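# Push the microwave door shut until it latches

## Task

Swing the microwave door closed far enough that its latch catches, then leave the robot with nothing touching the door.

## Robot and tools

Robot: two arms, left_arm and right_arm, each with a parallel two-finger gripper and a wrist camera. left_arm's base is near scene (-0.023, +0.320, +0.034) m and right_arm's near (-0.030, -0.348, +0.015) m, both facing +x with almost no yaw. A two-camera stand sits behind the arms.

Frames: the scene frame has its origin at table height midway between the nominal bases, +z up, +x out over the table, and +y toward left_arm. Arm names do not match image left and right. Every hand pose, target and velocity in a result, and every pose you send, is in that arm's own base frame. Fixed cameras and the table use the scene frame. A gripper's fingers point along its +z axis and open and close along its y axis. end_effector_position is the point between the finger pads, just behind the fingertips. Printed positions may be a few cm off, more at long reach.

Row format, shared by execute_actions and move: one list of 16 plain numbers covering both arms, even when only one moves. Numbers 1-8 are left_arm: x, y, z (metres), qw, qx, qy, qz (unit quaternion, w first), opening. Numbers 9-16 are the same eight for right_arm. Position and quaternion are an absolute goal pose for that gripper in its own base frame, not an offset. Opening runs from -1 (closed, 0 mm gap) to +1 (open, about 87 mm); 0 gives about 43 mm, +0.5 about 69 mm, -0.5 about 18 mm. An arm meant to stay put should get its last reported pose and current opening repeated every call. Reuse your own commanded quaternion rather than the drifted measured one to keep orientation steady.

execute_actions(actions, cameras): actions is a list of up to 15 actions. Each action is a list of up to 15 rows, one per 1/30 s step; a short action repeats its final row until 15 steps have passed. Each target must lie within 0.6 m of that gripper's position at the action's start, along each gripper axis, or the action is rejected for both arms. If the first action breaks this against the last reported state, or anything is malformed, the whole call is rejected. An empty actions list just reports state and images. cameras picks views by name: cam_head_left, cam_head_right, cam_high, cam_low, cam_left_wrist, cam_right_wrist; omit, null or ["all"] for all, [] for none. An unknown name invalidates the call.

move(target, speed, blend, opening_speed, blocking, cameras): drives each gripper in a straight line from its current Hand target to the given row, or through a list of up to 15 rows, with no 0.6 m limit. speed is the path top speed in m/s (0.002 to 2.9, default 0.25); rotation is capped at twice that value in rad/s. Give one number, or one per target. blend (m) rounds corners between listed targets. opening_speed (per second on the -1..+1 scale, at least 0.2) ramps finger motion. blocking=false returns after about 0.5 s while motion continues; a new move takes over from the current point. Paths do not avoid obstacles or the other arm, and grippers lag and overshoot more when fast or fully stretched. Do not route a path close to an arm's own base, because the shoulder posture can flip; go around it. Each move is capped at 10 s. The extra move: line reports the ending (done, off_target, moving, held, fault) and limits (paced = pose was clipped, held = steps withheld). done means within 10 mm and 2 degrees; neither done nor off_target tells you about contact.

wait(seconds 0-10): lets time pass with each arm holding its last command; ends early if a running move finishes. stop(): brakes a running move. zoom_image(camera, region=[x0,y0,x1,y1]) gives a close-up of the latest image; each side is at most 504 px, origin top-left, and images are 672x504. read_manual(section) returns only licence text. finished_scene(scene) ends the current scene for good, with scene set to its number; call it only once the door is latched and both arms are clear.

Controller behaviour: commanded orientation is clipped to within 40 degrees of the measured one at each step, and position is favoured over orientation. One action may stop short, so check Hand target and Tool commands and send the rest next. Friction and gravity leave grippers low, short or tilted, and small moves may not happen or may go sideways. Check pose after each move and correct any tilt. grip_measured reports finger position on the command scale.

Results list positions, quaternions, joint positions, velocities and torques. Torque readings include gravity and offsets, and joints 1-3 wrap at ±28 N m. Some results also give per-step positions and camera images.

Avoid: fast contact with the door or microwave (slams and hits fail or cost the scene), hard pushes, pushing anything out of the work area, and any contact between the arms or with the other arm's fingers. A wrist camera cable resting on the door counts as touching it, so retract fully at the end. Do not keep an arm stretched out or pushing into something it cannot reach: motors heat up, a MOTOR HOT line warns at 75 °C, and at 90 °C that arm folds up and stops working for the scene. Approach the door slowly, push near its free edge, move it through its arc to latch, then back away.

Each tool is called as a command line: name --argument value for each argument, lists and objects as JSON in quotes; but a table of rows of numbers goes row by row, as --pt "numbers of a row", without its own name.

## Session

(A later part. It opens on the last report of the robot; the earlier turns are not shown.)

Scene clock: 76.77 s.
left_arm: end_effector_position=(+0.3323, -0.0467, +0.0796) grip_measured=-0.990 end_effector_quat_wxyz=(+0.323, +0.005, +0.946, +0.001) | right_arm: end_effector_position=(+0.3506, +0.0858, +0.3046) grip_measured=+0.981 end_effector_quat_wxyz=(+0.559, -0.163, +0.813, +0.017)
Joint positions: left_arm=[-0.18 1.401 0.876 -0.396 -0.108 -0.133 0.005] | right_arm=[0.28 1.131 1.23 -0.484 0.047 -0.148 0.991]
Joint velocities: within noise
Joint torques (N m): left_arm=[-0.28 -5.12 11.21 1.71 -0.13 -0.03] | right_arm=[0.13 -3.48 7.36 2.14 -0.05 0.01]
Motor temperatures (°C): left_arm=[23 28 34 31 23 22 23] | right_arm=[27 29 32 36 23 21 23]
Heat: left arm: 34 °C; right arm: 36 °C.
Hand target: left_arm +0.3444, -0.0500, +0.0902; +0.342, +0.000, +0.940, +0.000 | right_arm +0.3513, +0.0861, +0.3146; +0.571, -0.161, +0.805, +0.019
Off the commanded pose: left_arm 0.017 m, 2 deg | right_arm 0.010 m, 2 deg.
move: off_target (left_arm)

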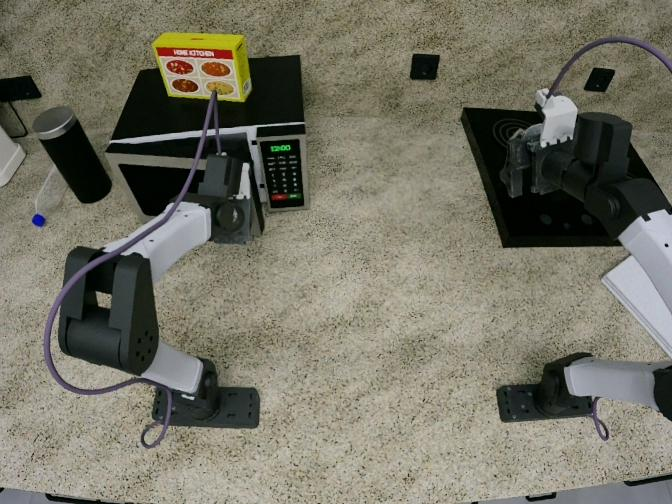

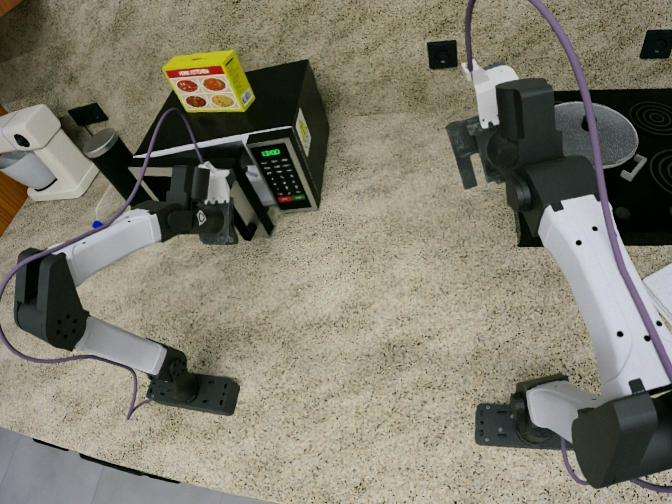

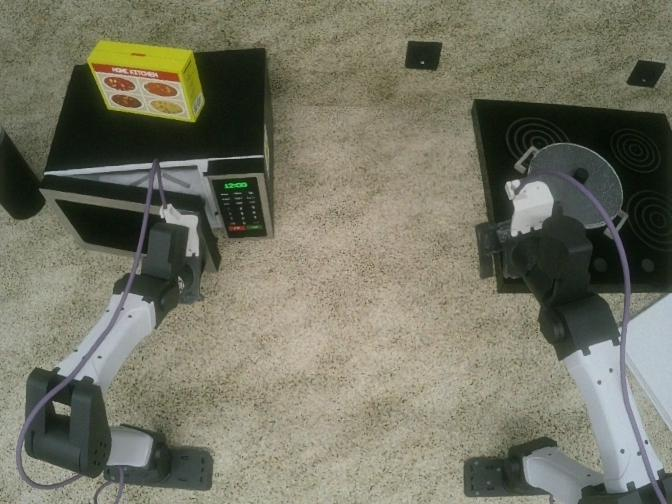

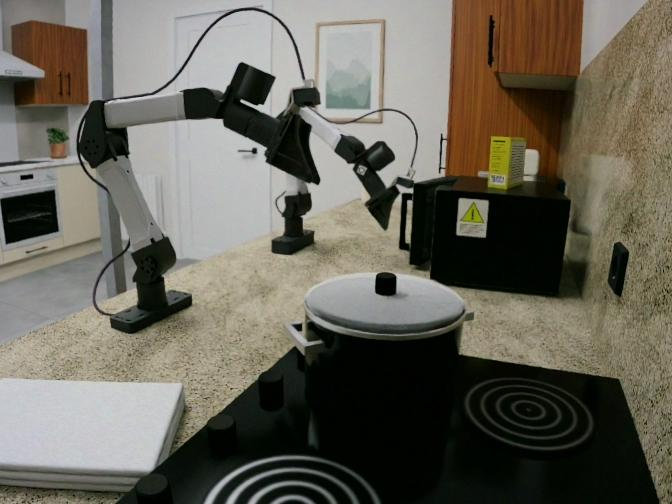

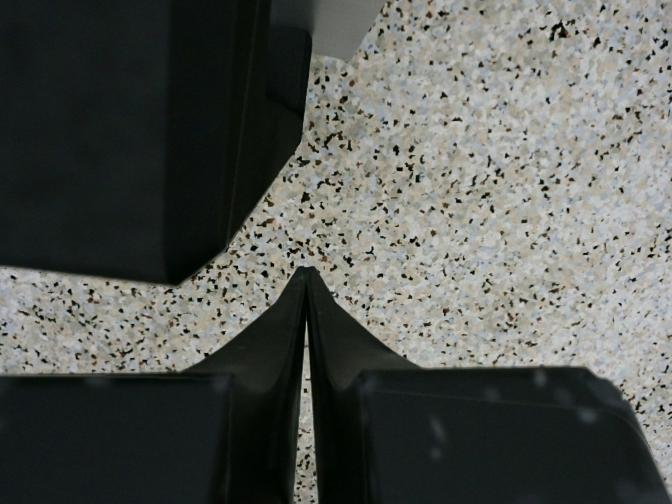

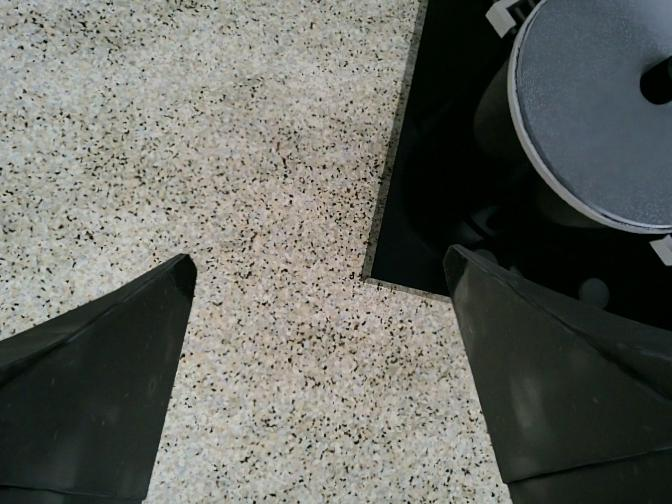

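move --pt "0.25 -0.03 0.12 0.45 0 0.893 0 -1 0.3515 0.0861 0.3146 0.571 -0.161 0.805 0.019 1" --pt "0.25 0.015 0.11 0.5736 0 0.8192 0 -1 0.3515 0.0861 0.3146 0.571 -0.161 0.805 0.019 1" --pt "0.295 0.015 0.1 0.5736 0 0.8192 0 -1 0.3515 0.0861 0.3146 0.571 -0.161 0.805 0.019 1" --speed 0.18 --blend 0.01

Scene clock: 88.47 s.
left_arm: end_effector_position=(+0.2933, +0.0188, +0.0995) grip_measured=-0.990 end_effector_quat_wxyz=(+0.570, -0.010, +0.822, +0.004) | right_arm: end_effector_position=(+0.3506, +0.0858, +0.3046) grip_measured=+0.981 end_effector_quat_wxyz=(+0.559, -0.163, +0.813, +0.017)
Joint positions: left_arm=[0.113 0.792 0.249 0.182 0.088 0.027 0.005] | right_arm=[0.28 1.131 1.23 -0.484 0.047 -0.148 0.991]
Joint velocities: within noise
Joint torques (N m): left_arm=[-0.5 -1.02 8.21 2.18 0.13 0.19] | right_arm=[0.05 -3.47 7.54 2.13 -0.01 -0.04]
Motor temperatures (°C): left_arm=[23 27 36 32 23 22 23] | right_arm=[27 29 33 37 23 21 23]
Heat: left arm: 36 °C; right arm: 37 °C.
Hand target: left_arm +0.2948, +0.0150, +0.1001; +0.573, +0.000, +0.819, +0.000 | right_arm +0.3513, +0.0861, +0.3146; +0.571, -0.161, +0.805, +0.019
Off the commanded pose: left_arm 0.004 m, 1 deg | right_arm 0.010 m, 2 deg.
move: done

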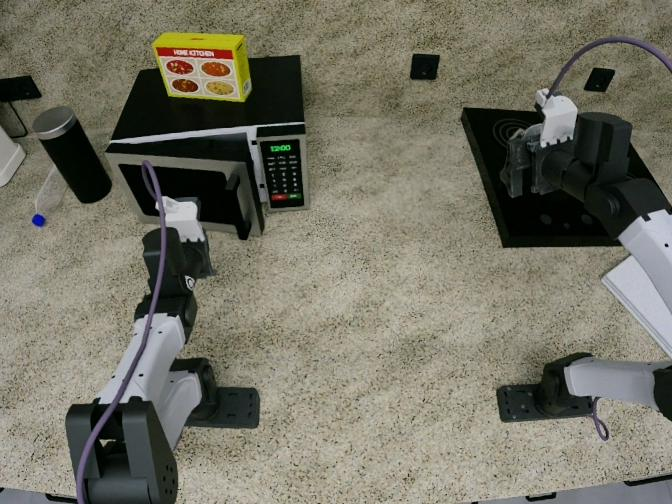

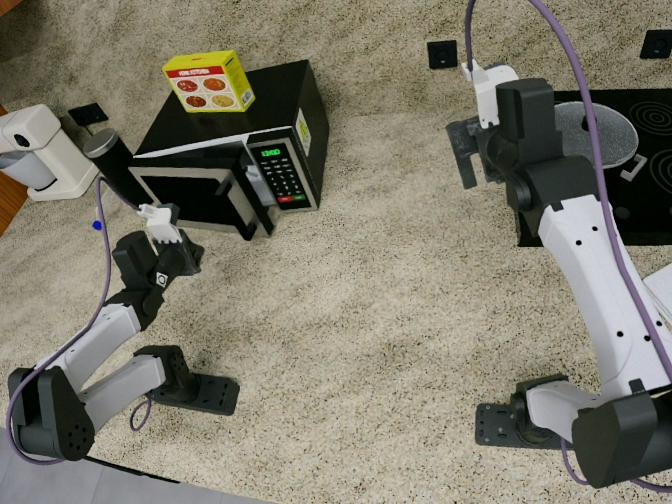

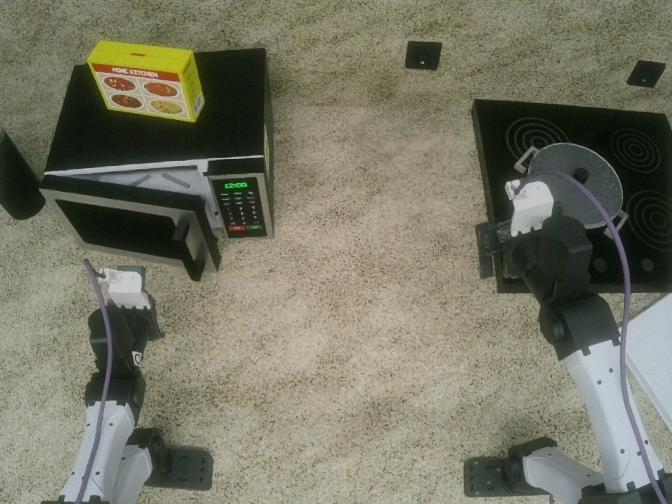

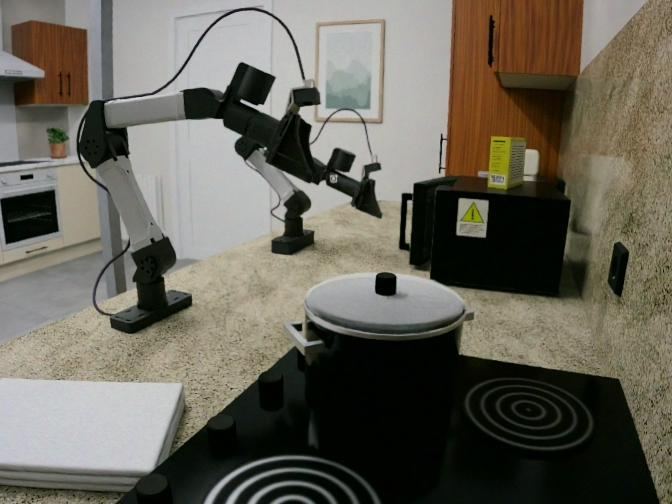

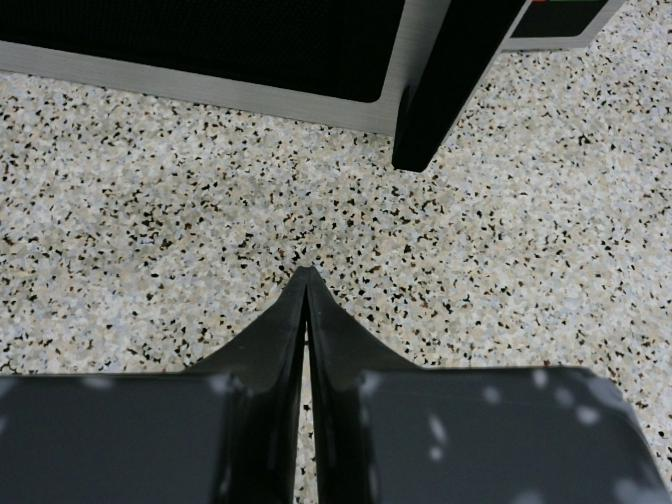

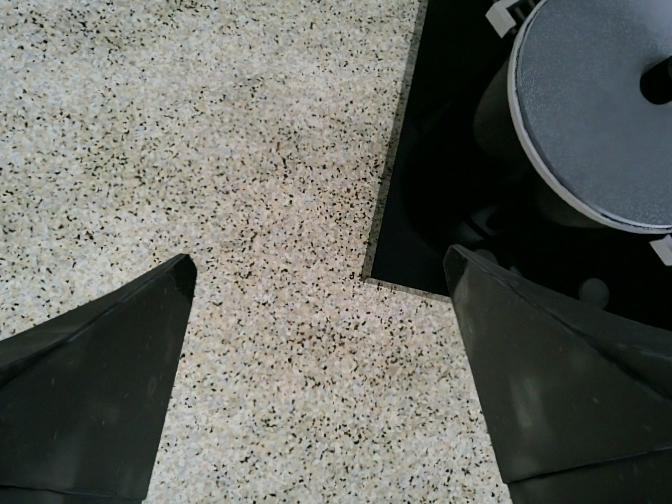

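move --target '[0.375,0.003,0.1,0.5736,0,0.8192,0,-1,0.3515,0.0861,0.3146,0.571,-0.161,0.805,0.019,1]' --speed 0.12

Scene clock: 92.23 s.
left_arm: end_effector_position=(+0.3635, +0.0049, +0.0862) grip_measured=-0.990 end_effector_quat_wxyz=(+0.557, +0.002, +0.831, +0.001) | right_arm: end_effector_position=(+0.3506, +0.0858, +0.3046) grip_measured=+0.981 end_effector_quat_wxyz=(+0.559, -0.163, +0.813, +0.017)
Joint positions: left_arm=[0.022 1.276 0.416 0.47 0.021 0.014 0.005] | right_arm=[0.28 1.131 1.23 -0.484 0.047 -0.148 0.991]
Joint velocities: within noise
Joint torques (N m): left_arm=[-0.42 -3.71 10.77 2.15 -0.02 0.01] | right_arm=[0.21 -3.47 7.41 2.18 -0.06 -0.02]
Motor temperatures (°C): left_arm=[23 27 36 33 23 22 23] | right_arm=[27 29 33 37 23 21 23]
Heat: left arm: 36 °C; right arm: 37 °C.
Hand target: left_arm +0.3741, +0.0029, +0.1004; +0.574, +0.000, +0.819, +0.000 | right_arm +0.3513, +0.0861, +0.3146; +0.571, -0.161, +0.805, +0.019
Off the commanded pose: left_arm 0.018 m, 2 deg | right_arm 0.010 m, 2 deg.
move: off_target (left_arm)

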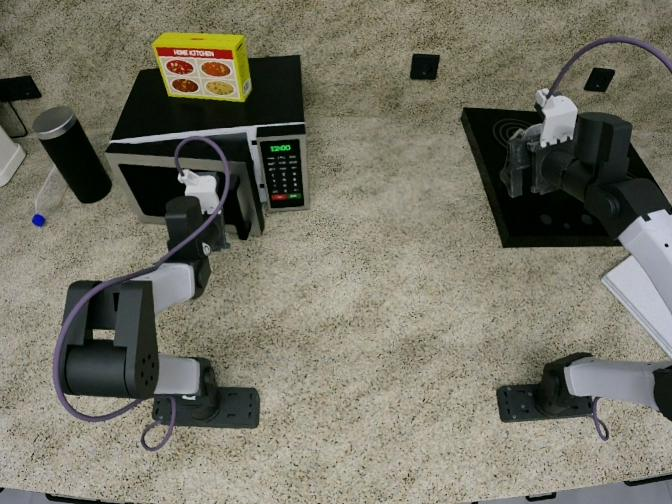

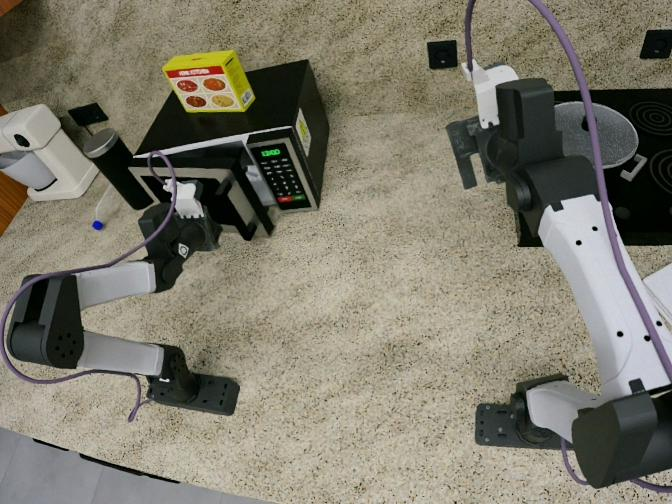

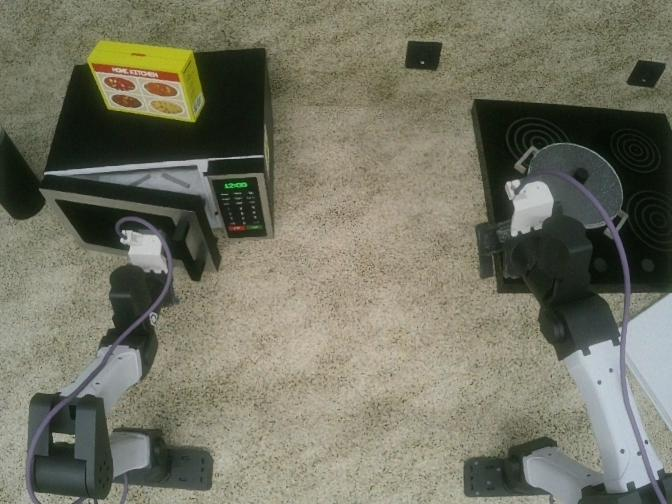

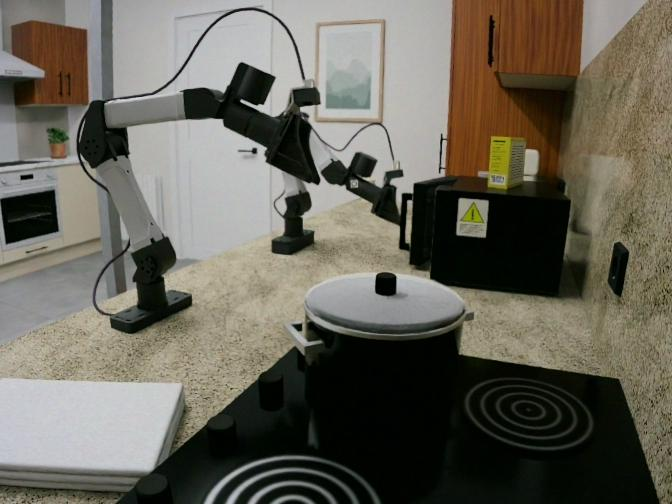

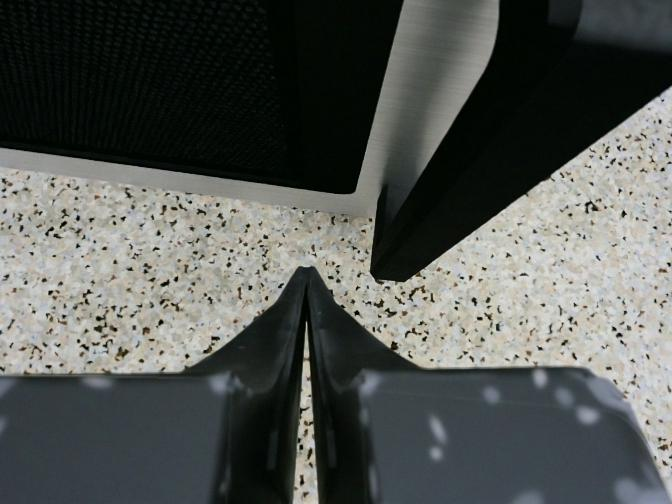

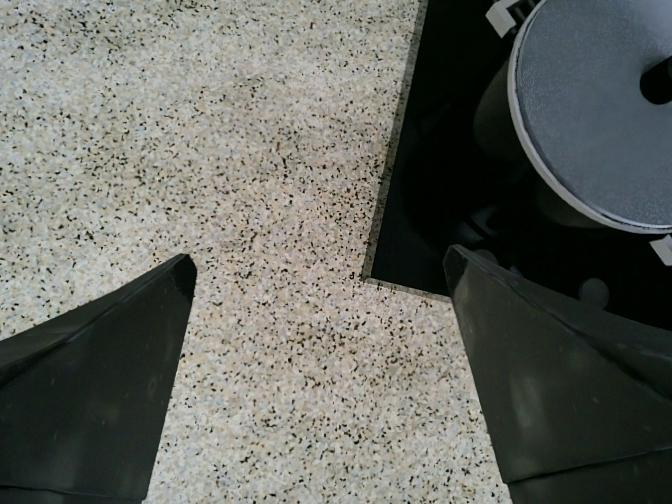

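move --target '[0.42,0.003,0.105,0.5736,0,0.8192,0,-1,0.3515,0.0861,0.3146,0.571,-0.161,0.805,0.019,1]' --speed 0.1

Scene clock: 95.13 s.
left_arm: end_effector_position=(+0.4089, +0.0063, +0.0928) grip_measured=-0.990 end_effector_quat_wxyz=(+0.558, +0.001, +0.830, +0.002) | right_arm: end_effector_position=(+0.3506, +0.0858, +0.3046) grip_measured=+0.981 end_effector_quat_wxyz=(+0.559, -0.163, +0.813, +0.017)
Joint positions: left_arm=[0.022 1.461 0.582 0.492 0.019 0.013 0.005] | right_arm=[0.28 1.131 1.23 -0.484 0.047 -0.148 0.991]
Joint velocities: within noise
Joint torques (N m): left_arm=[-0.65 -5.15 10.48 2.16 -0.03 0.02] | right_arm=[0.03 -3.37 7.46 2.14 -0.09 -0.01]
Motor temperatures (°C): left_arm=[23 27 36 33 23 22 23] | right_arm=[27 29 33 37 23 21 23]
Heat: left arm: 36 °C; right arm: 37 °C.
Hand target: left_arm +0.4192, +0.0029, +0.1052; +0.573, +0.000, +0.819, +0.000 | right_arm +0.3513, +0.0861, +0.3146; +0.571, -0.161, +0.805, +0.019
Off the commanded pose: left_arm 0.017 m, 2 deg | right_arm 0.010 m, 2 deg.
move: off_target (left_arm)

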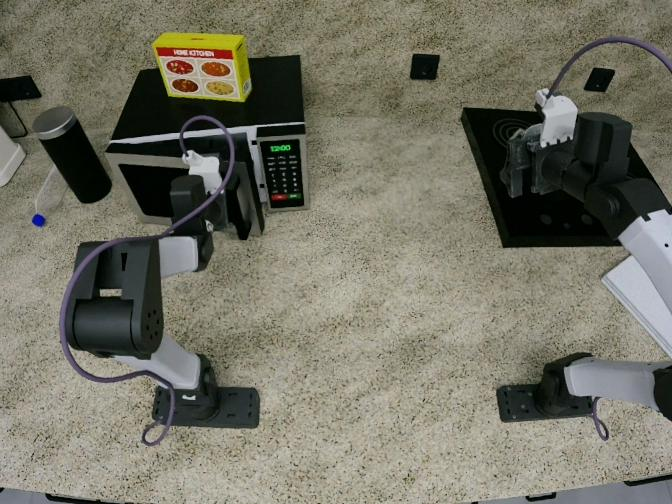

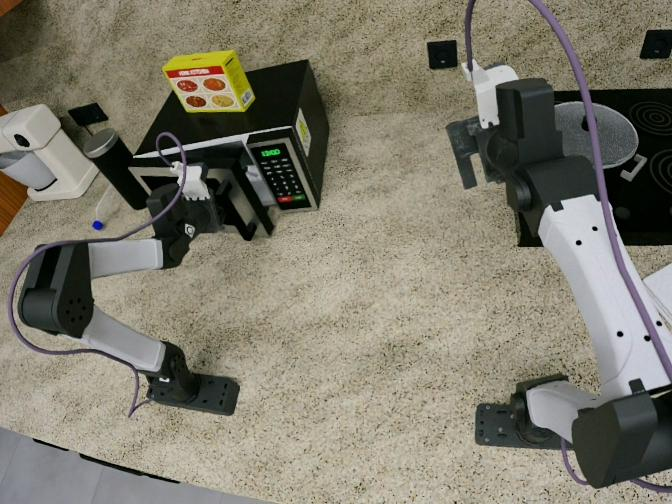

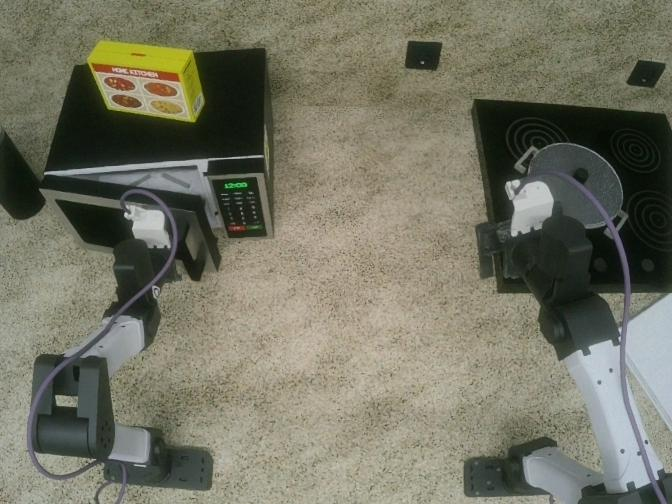

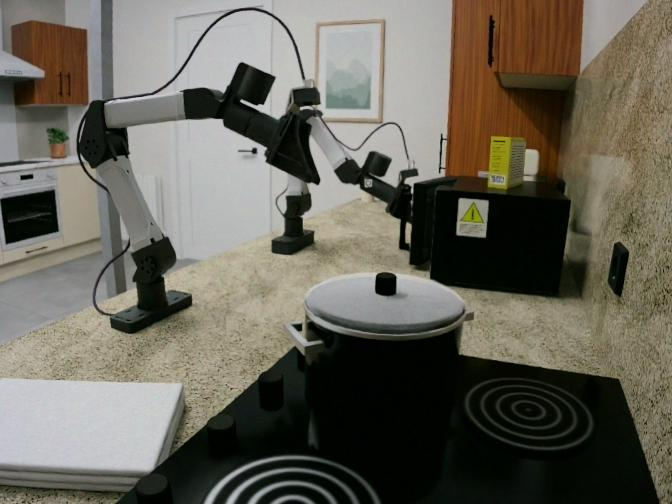

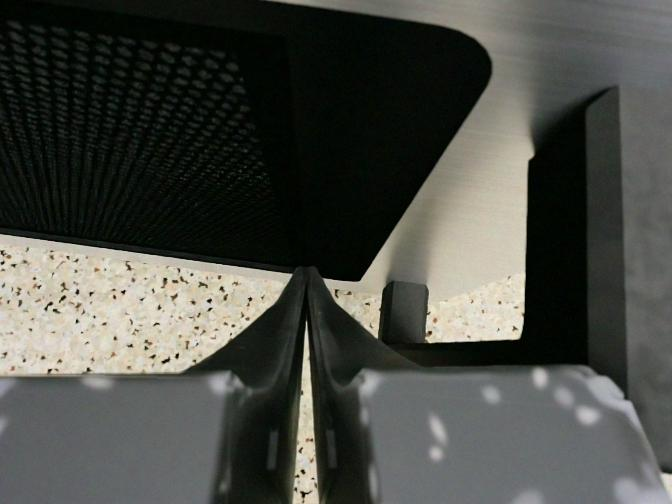

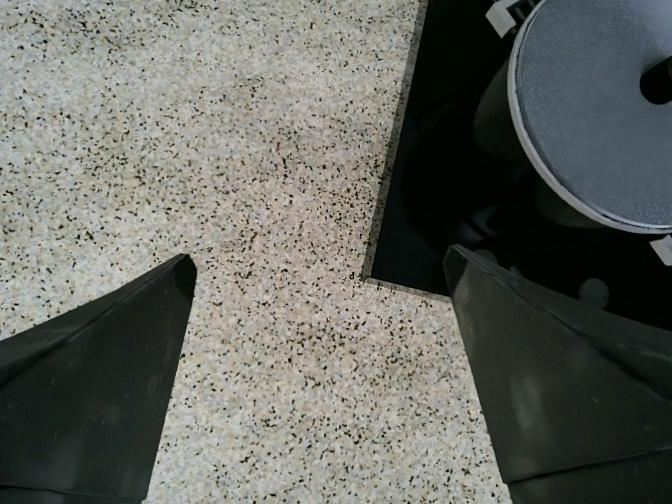

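move --target '[0.475,0.008,0.105,0.5736,0,0.8192,0,-1,0.3515,0.0861,0.3146,0.571,-0.161,0.805,0.019,1]' --speed 0.1

Scene clock: 98.43 s.
left_arm: end_effector_position=(+0.4647, +0.0074, +0.0948) grip_measured=-0.990 end_effector_quat_wxyz=(+0.560, +0.002, +0.828, +0.002) | right_arm: end_effector_position=(+0.3506, +0.0858, +0.3046) grip_measured=+0.981 end_effector_quat_wxyz=(+0.559, -0.163, +0.813, +0.017)
Joint positions: left_arm=[0.022 1.669 0.792 0.496 0.019 0.013 0.005] | right_arm=[0.28 1.131 1.23 -0.484 0.047 -0.148 0.991]
Joint velocities: within noise
Joint torques (N m): left_arm=[0.65 -6.91 10.58 2.14 0.08 0.08] | right_arm=[-0.02 -3.51 7.53 2.13 -0.05 0.02]
Motor temperatures (°C): left_arm=[23 27 37 33 23 22 23] | right_arm=[27 29 33 37 23 21 23]
Heat: left arm: 37 °C; right arm: 37 °C.
Hand target: left_arm +0.4744, +0.0079, +0.1052; +0.574, +0.000, +0.819, +0.000 | right_arm +0.3513, +0.0861, +0.3146; +0.571, -0.161, +0.805, +0.019
Off the commanded pose: left_arm 0.015 m, 2 deg | right_arm 0.010 m, 2 deg.
move: off_target (left_arm)

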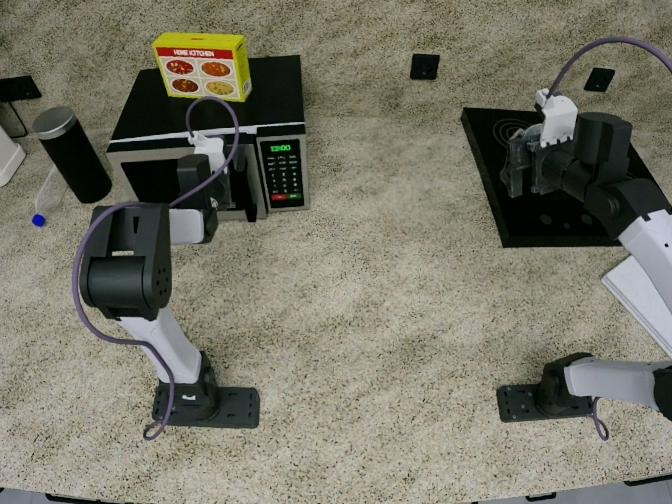

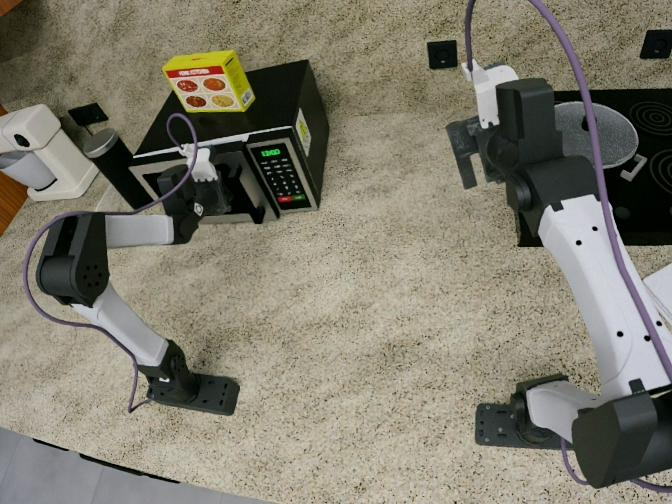

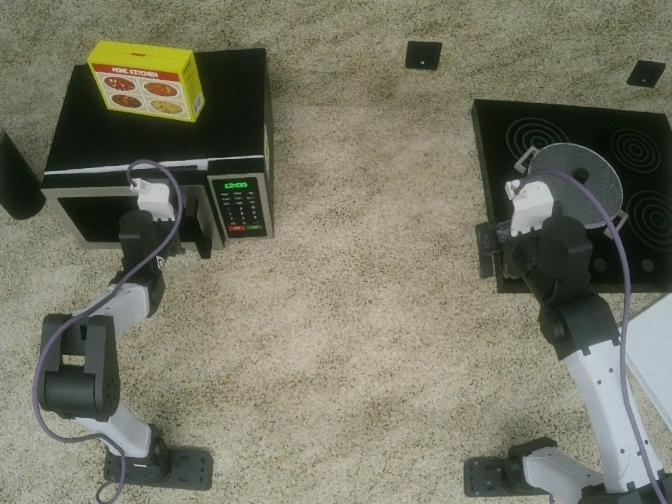

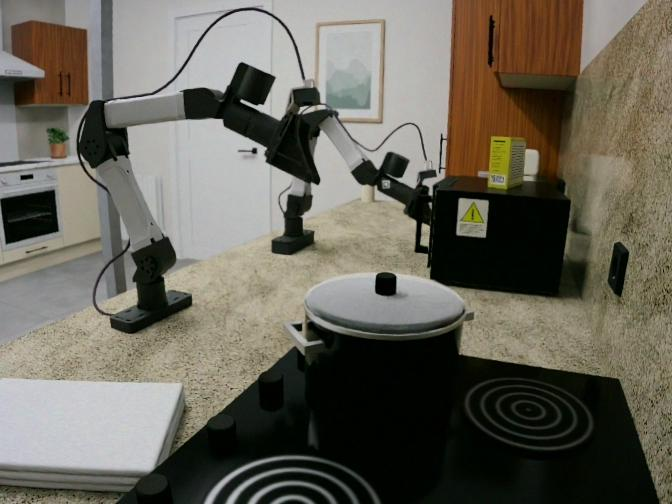

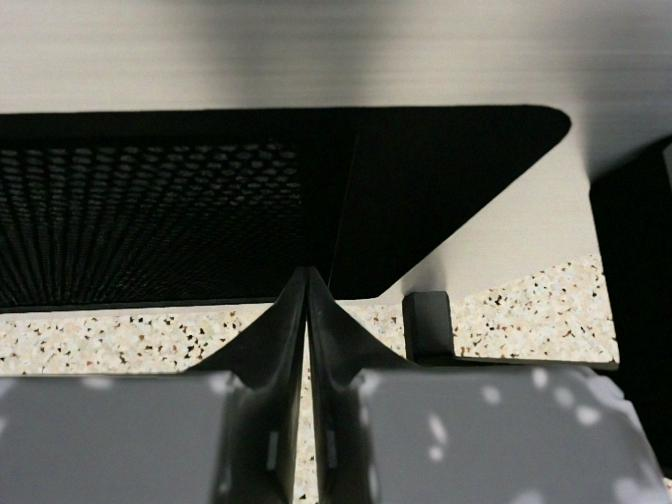

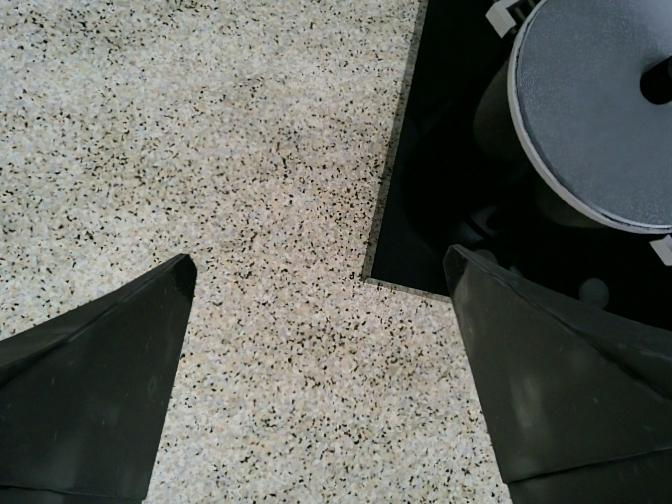

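Almost closed; press on.

move --target '[0.51,0.006,0.105,0.5736,0,0.8192,0,-1,0.3515,0.0861,0.3146,0.571,-0.161,0.805,0.019,1]' --speed 0.08

zoom_image --camera "cam_high" --region '[20, 130, 300, 290]'

Scene clock: 103.33 s.
left_arm: end_effector_position=(+0.4712, +0.0075, +0.0950) grip_measured=-0.990 end_effector_quat_wxyz=(+0.534, +0.001, +0.846, +0.001) | right_arm: end_effector_position=(+0.3506, +0.0858, +0.3046) grip_measured=+0.981 end_effector_quat_wxyz=(+0.559, -0.163, +0.813, +0.017)
Joint positions: left_arm=[0.022 1.69 0.882 0.363 0.019 0.012 0.005] | right_arm=[0.28 1.131 1.23 -0.484 0.047 -0.148 0.991]
Joint velocities: within noise
Joint torques (N m): left_arm=[-0.1 -0.96 14.11 3.11 0.01 0.03] | right_arm=[0.09 -3.44 7.64 2.13 -0.04 -0.04]
Motor temperatures (°C): left_arm=[23 27 37 33 23 22 23] | right_arm=[27 29 33 37 23 21 23]
Heat: left arm: 37 °C; right arm: 37 °C.
Hand target: left_arm +0.5033, +0.0057, +0.1065; +0.572, +0.000, +0.820, +0.000 | right_arm +0.3513, +0.0861, +0.3146; +0.571, -0.161, +0.805, +0.019
Off the commanded pose: left_arm 0.040 m, 5 deg | right_arm 0.010 m, 2 deg.
move: off_target (left_arm)

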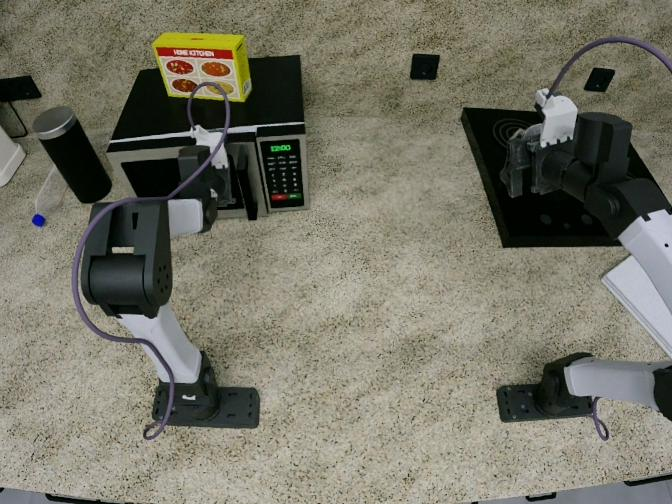

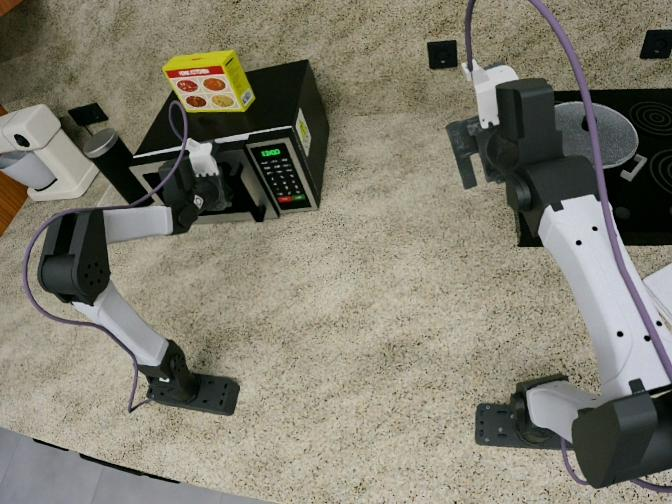

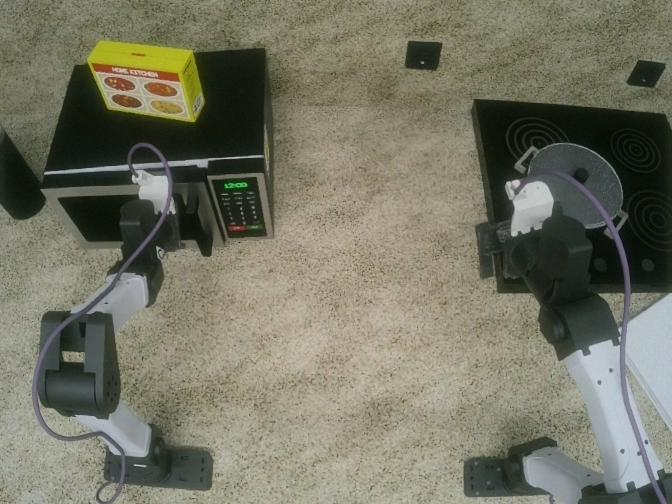

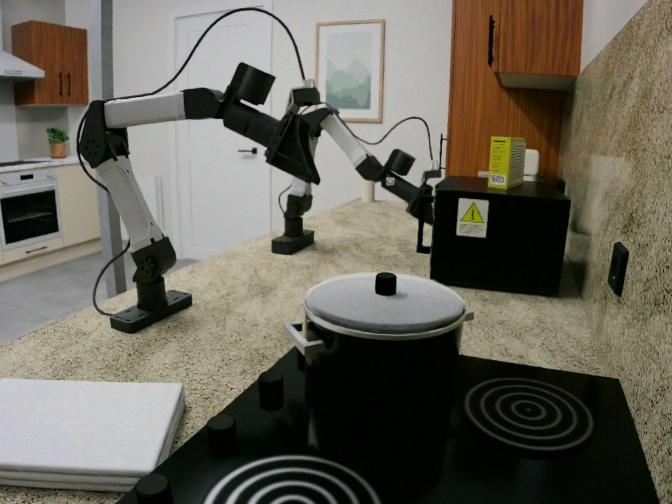

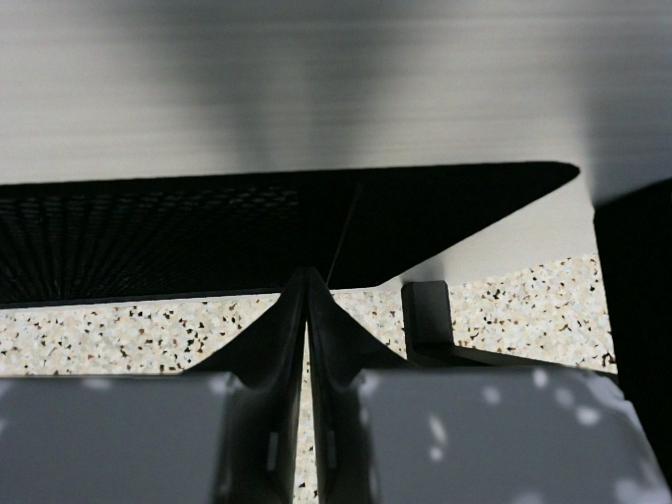

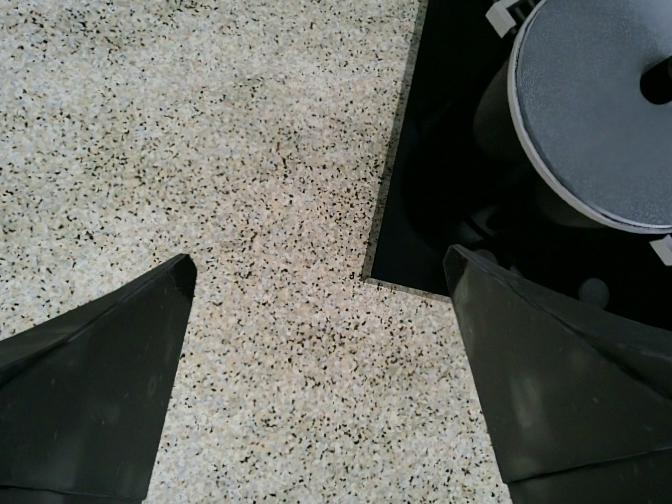

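Scaled by 1.800.

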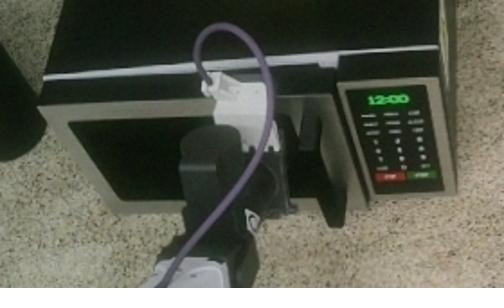

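move --target '[0.55,-0.005,0.11,0.5736,0,0.8192,0,-1,0.3515,0.0861,0.3146,0.571,-0.161,0.805,0.019,1]' --speed 0.08

zoom_image --camera "cam_head_right" --region '[120, 120, 340, 240]'

zoom_image --camera "cam_low" --region '[390, 160, 590, 310]'

Scene clock: 108.43 s.
left_arm: end_effector_position=(+0.4834, +0.0011, +0.0864) grip_measured=-0.990 end_effector_quat_wxyz=(+0.490, -0.003, +0.871, +0.007) | right_arm: end_effector_position=(+0.3506, +0.0858, +0.3046) grip_measured=+0.981 end_effector_quat_wxyz=(+0.559, -0.163, +0.813, +0.017)
Joint positions: left_arm=[-0.004 1.763 1.022 0.195 -0.018 0 0.005] | right_arm=[0.28 1.131 1.23 -0.484 0.047 -0.148 0.991]
Joint velocities: within noise
Joint torques (N m): left_arm=[-0.38 -1.13 15.91 3.85 0.09 0.07] | right_arm=[0.06 -3.44 7.56 2.15 -0.04 -0.01]
Motor temperatures (°C): left_arm=[23 27 39 36 23 22 23] | right_arm=[27 29 33 38 23 21 23]
Heat: left arm: 39 °C; right arm: 38 °C.
Hand target: left_arm +0.5331, -0.0050, +0.1157; +0.569, +0.000, +0.823, +0.000 | right_arm +0.3513, +0.0861, +0.3146; +0.571, -0.161, +0.805, +0.019
Off the commanded pose: left_arm 0.071 m, 11 deg | right_arm 0.010 m, 2 deg.
move: off_target (left_arm)

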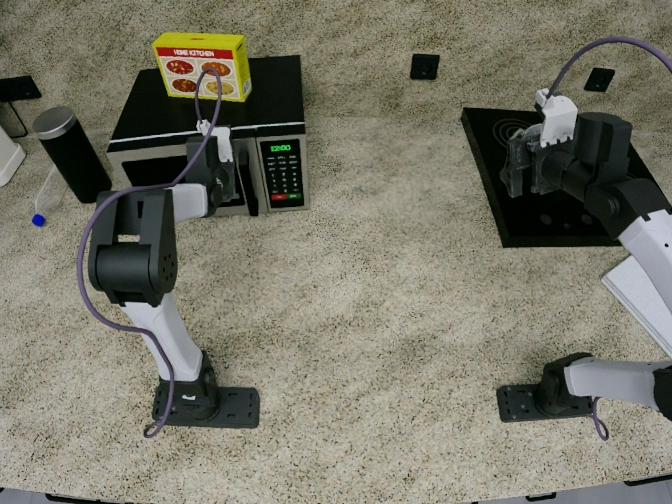

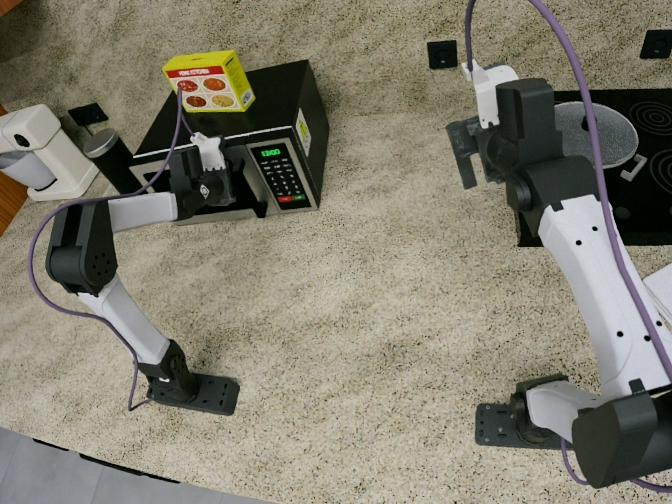

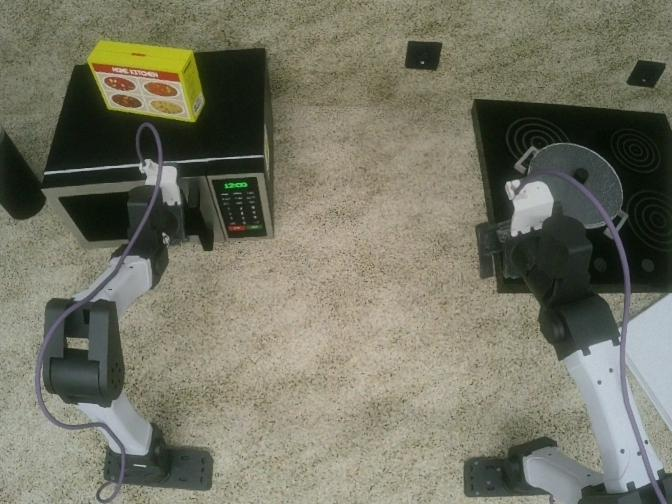

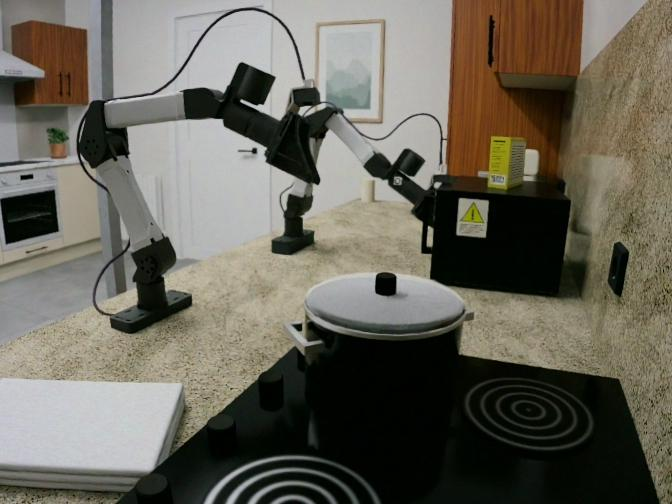

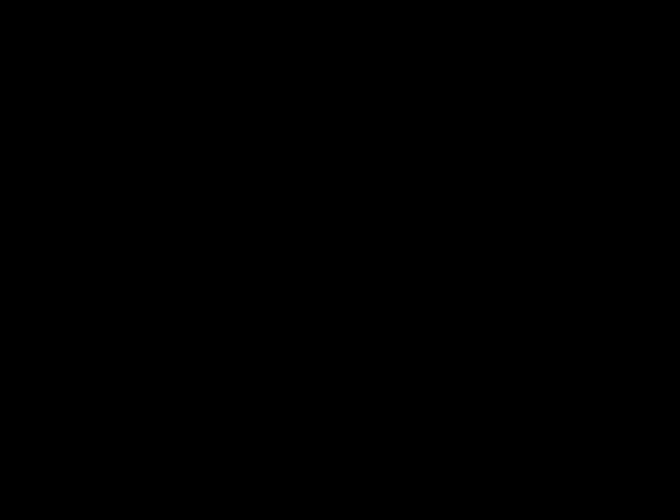

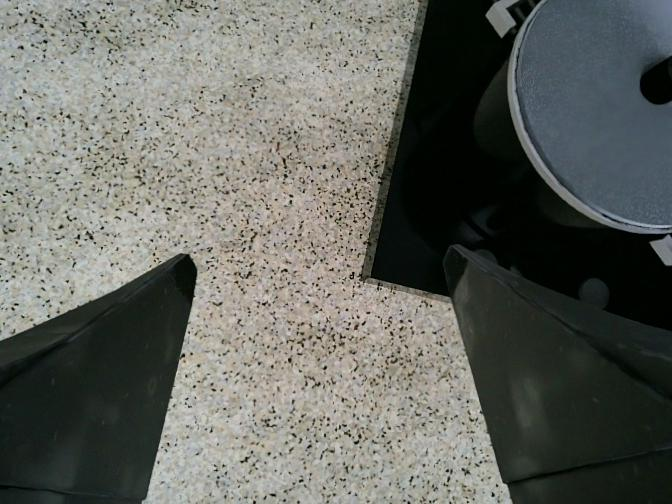

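Scaled by 2.291.

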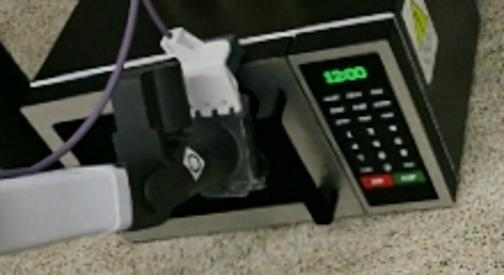

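Scaled by 2.520.

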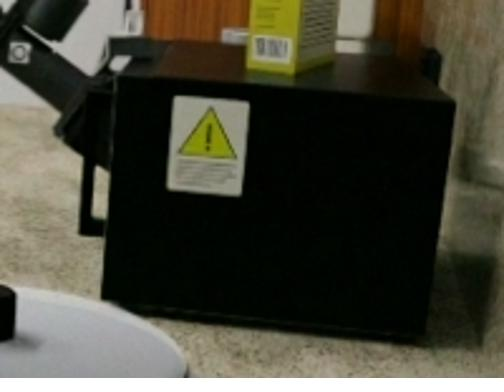

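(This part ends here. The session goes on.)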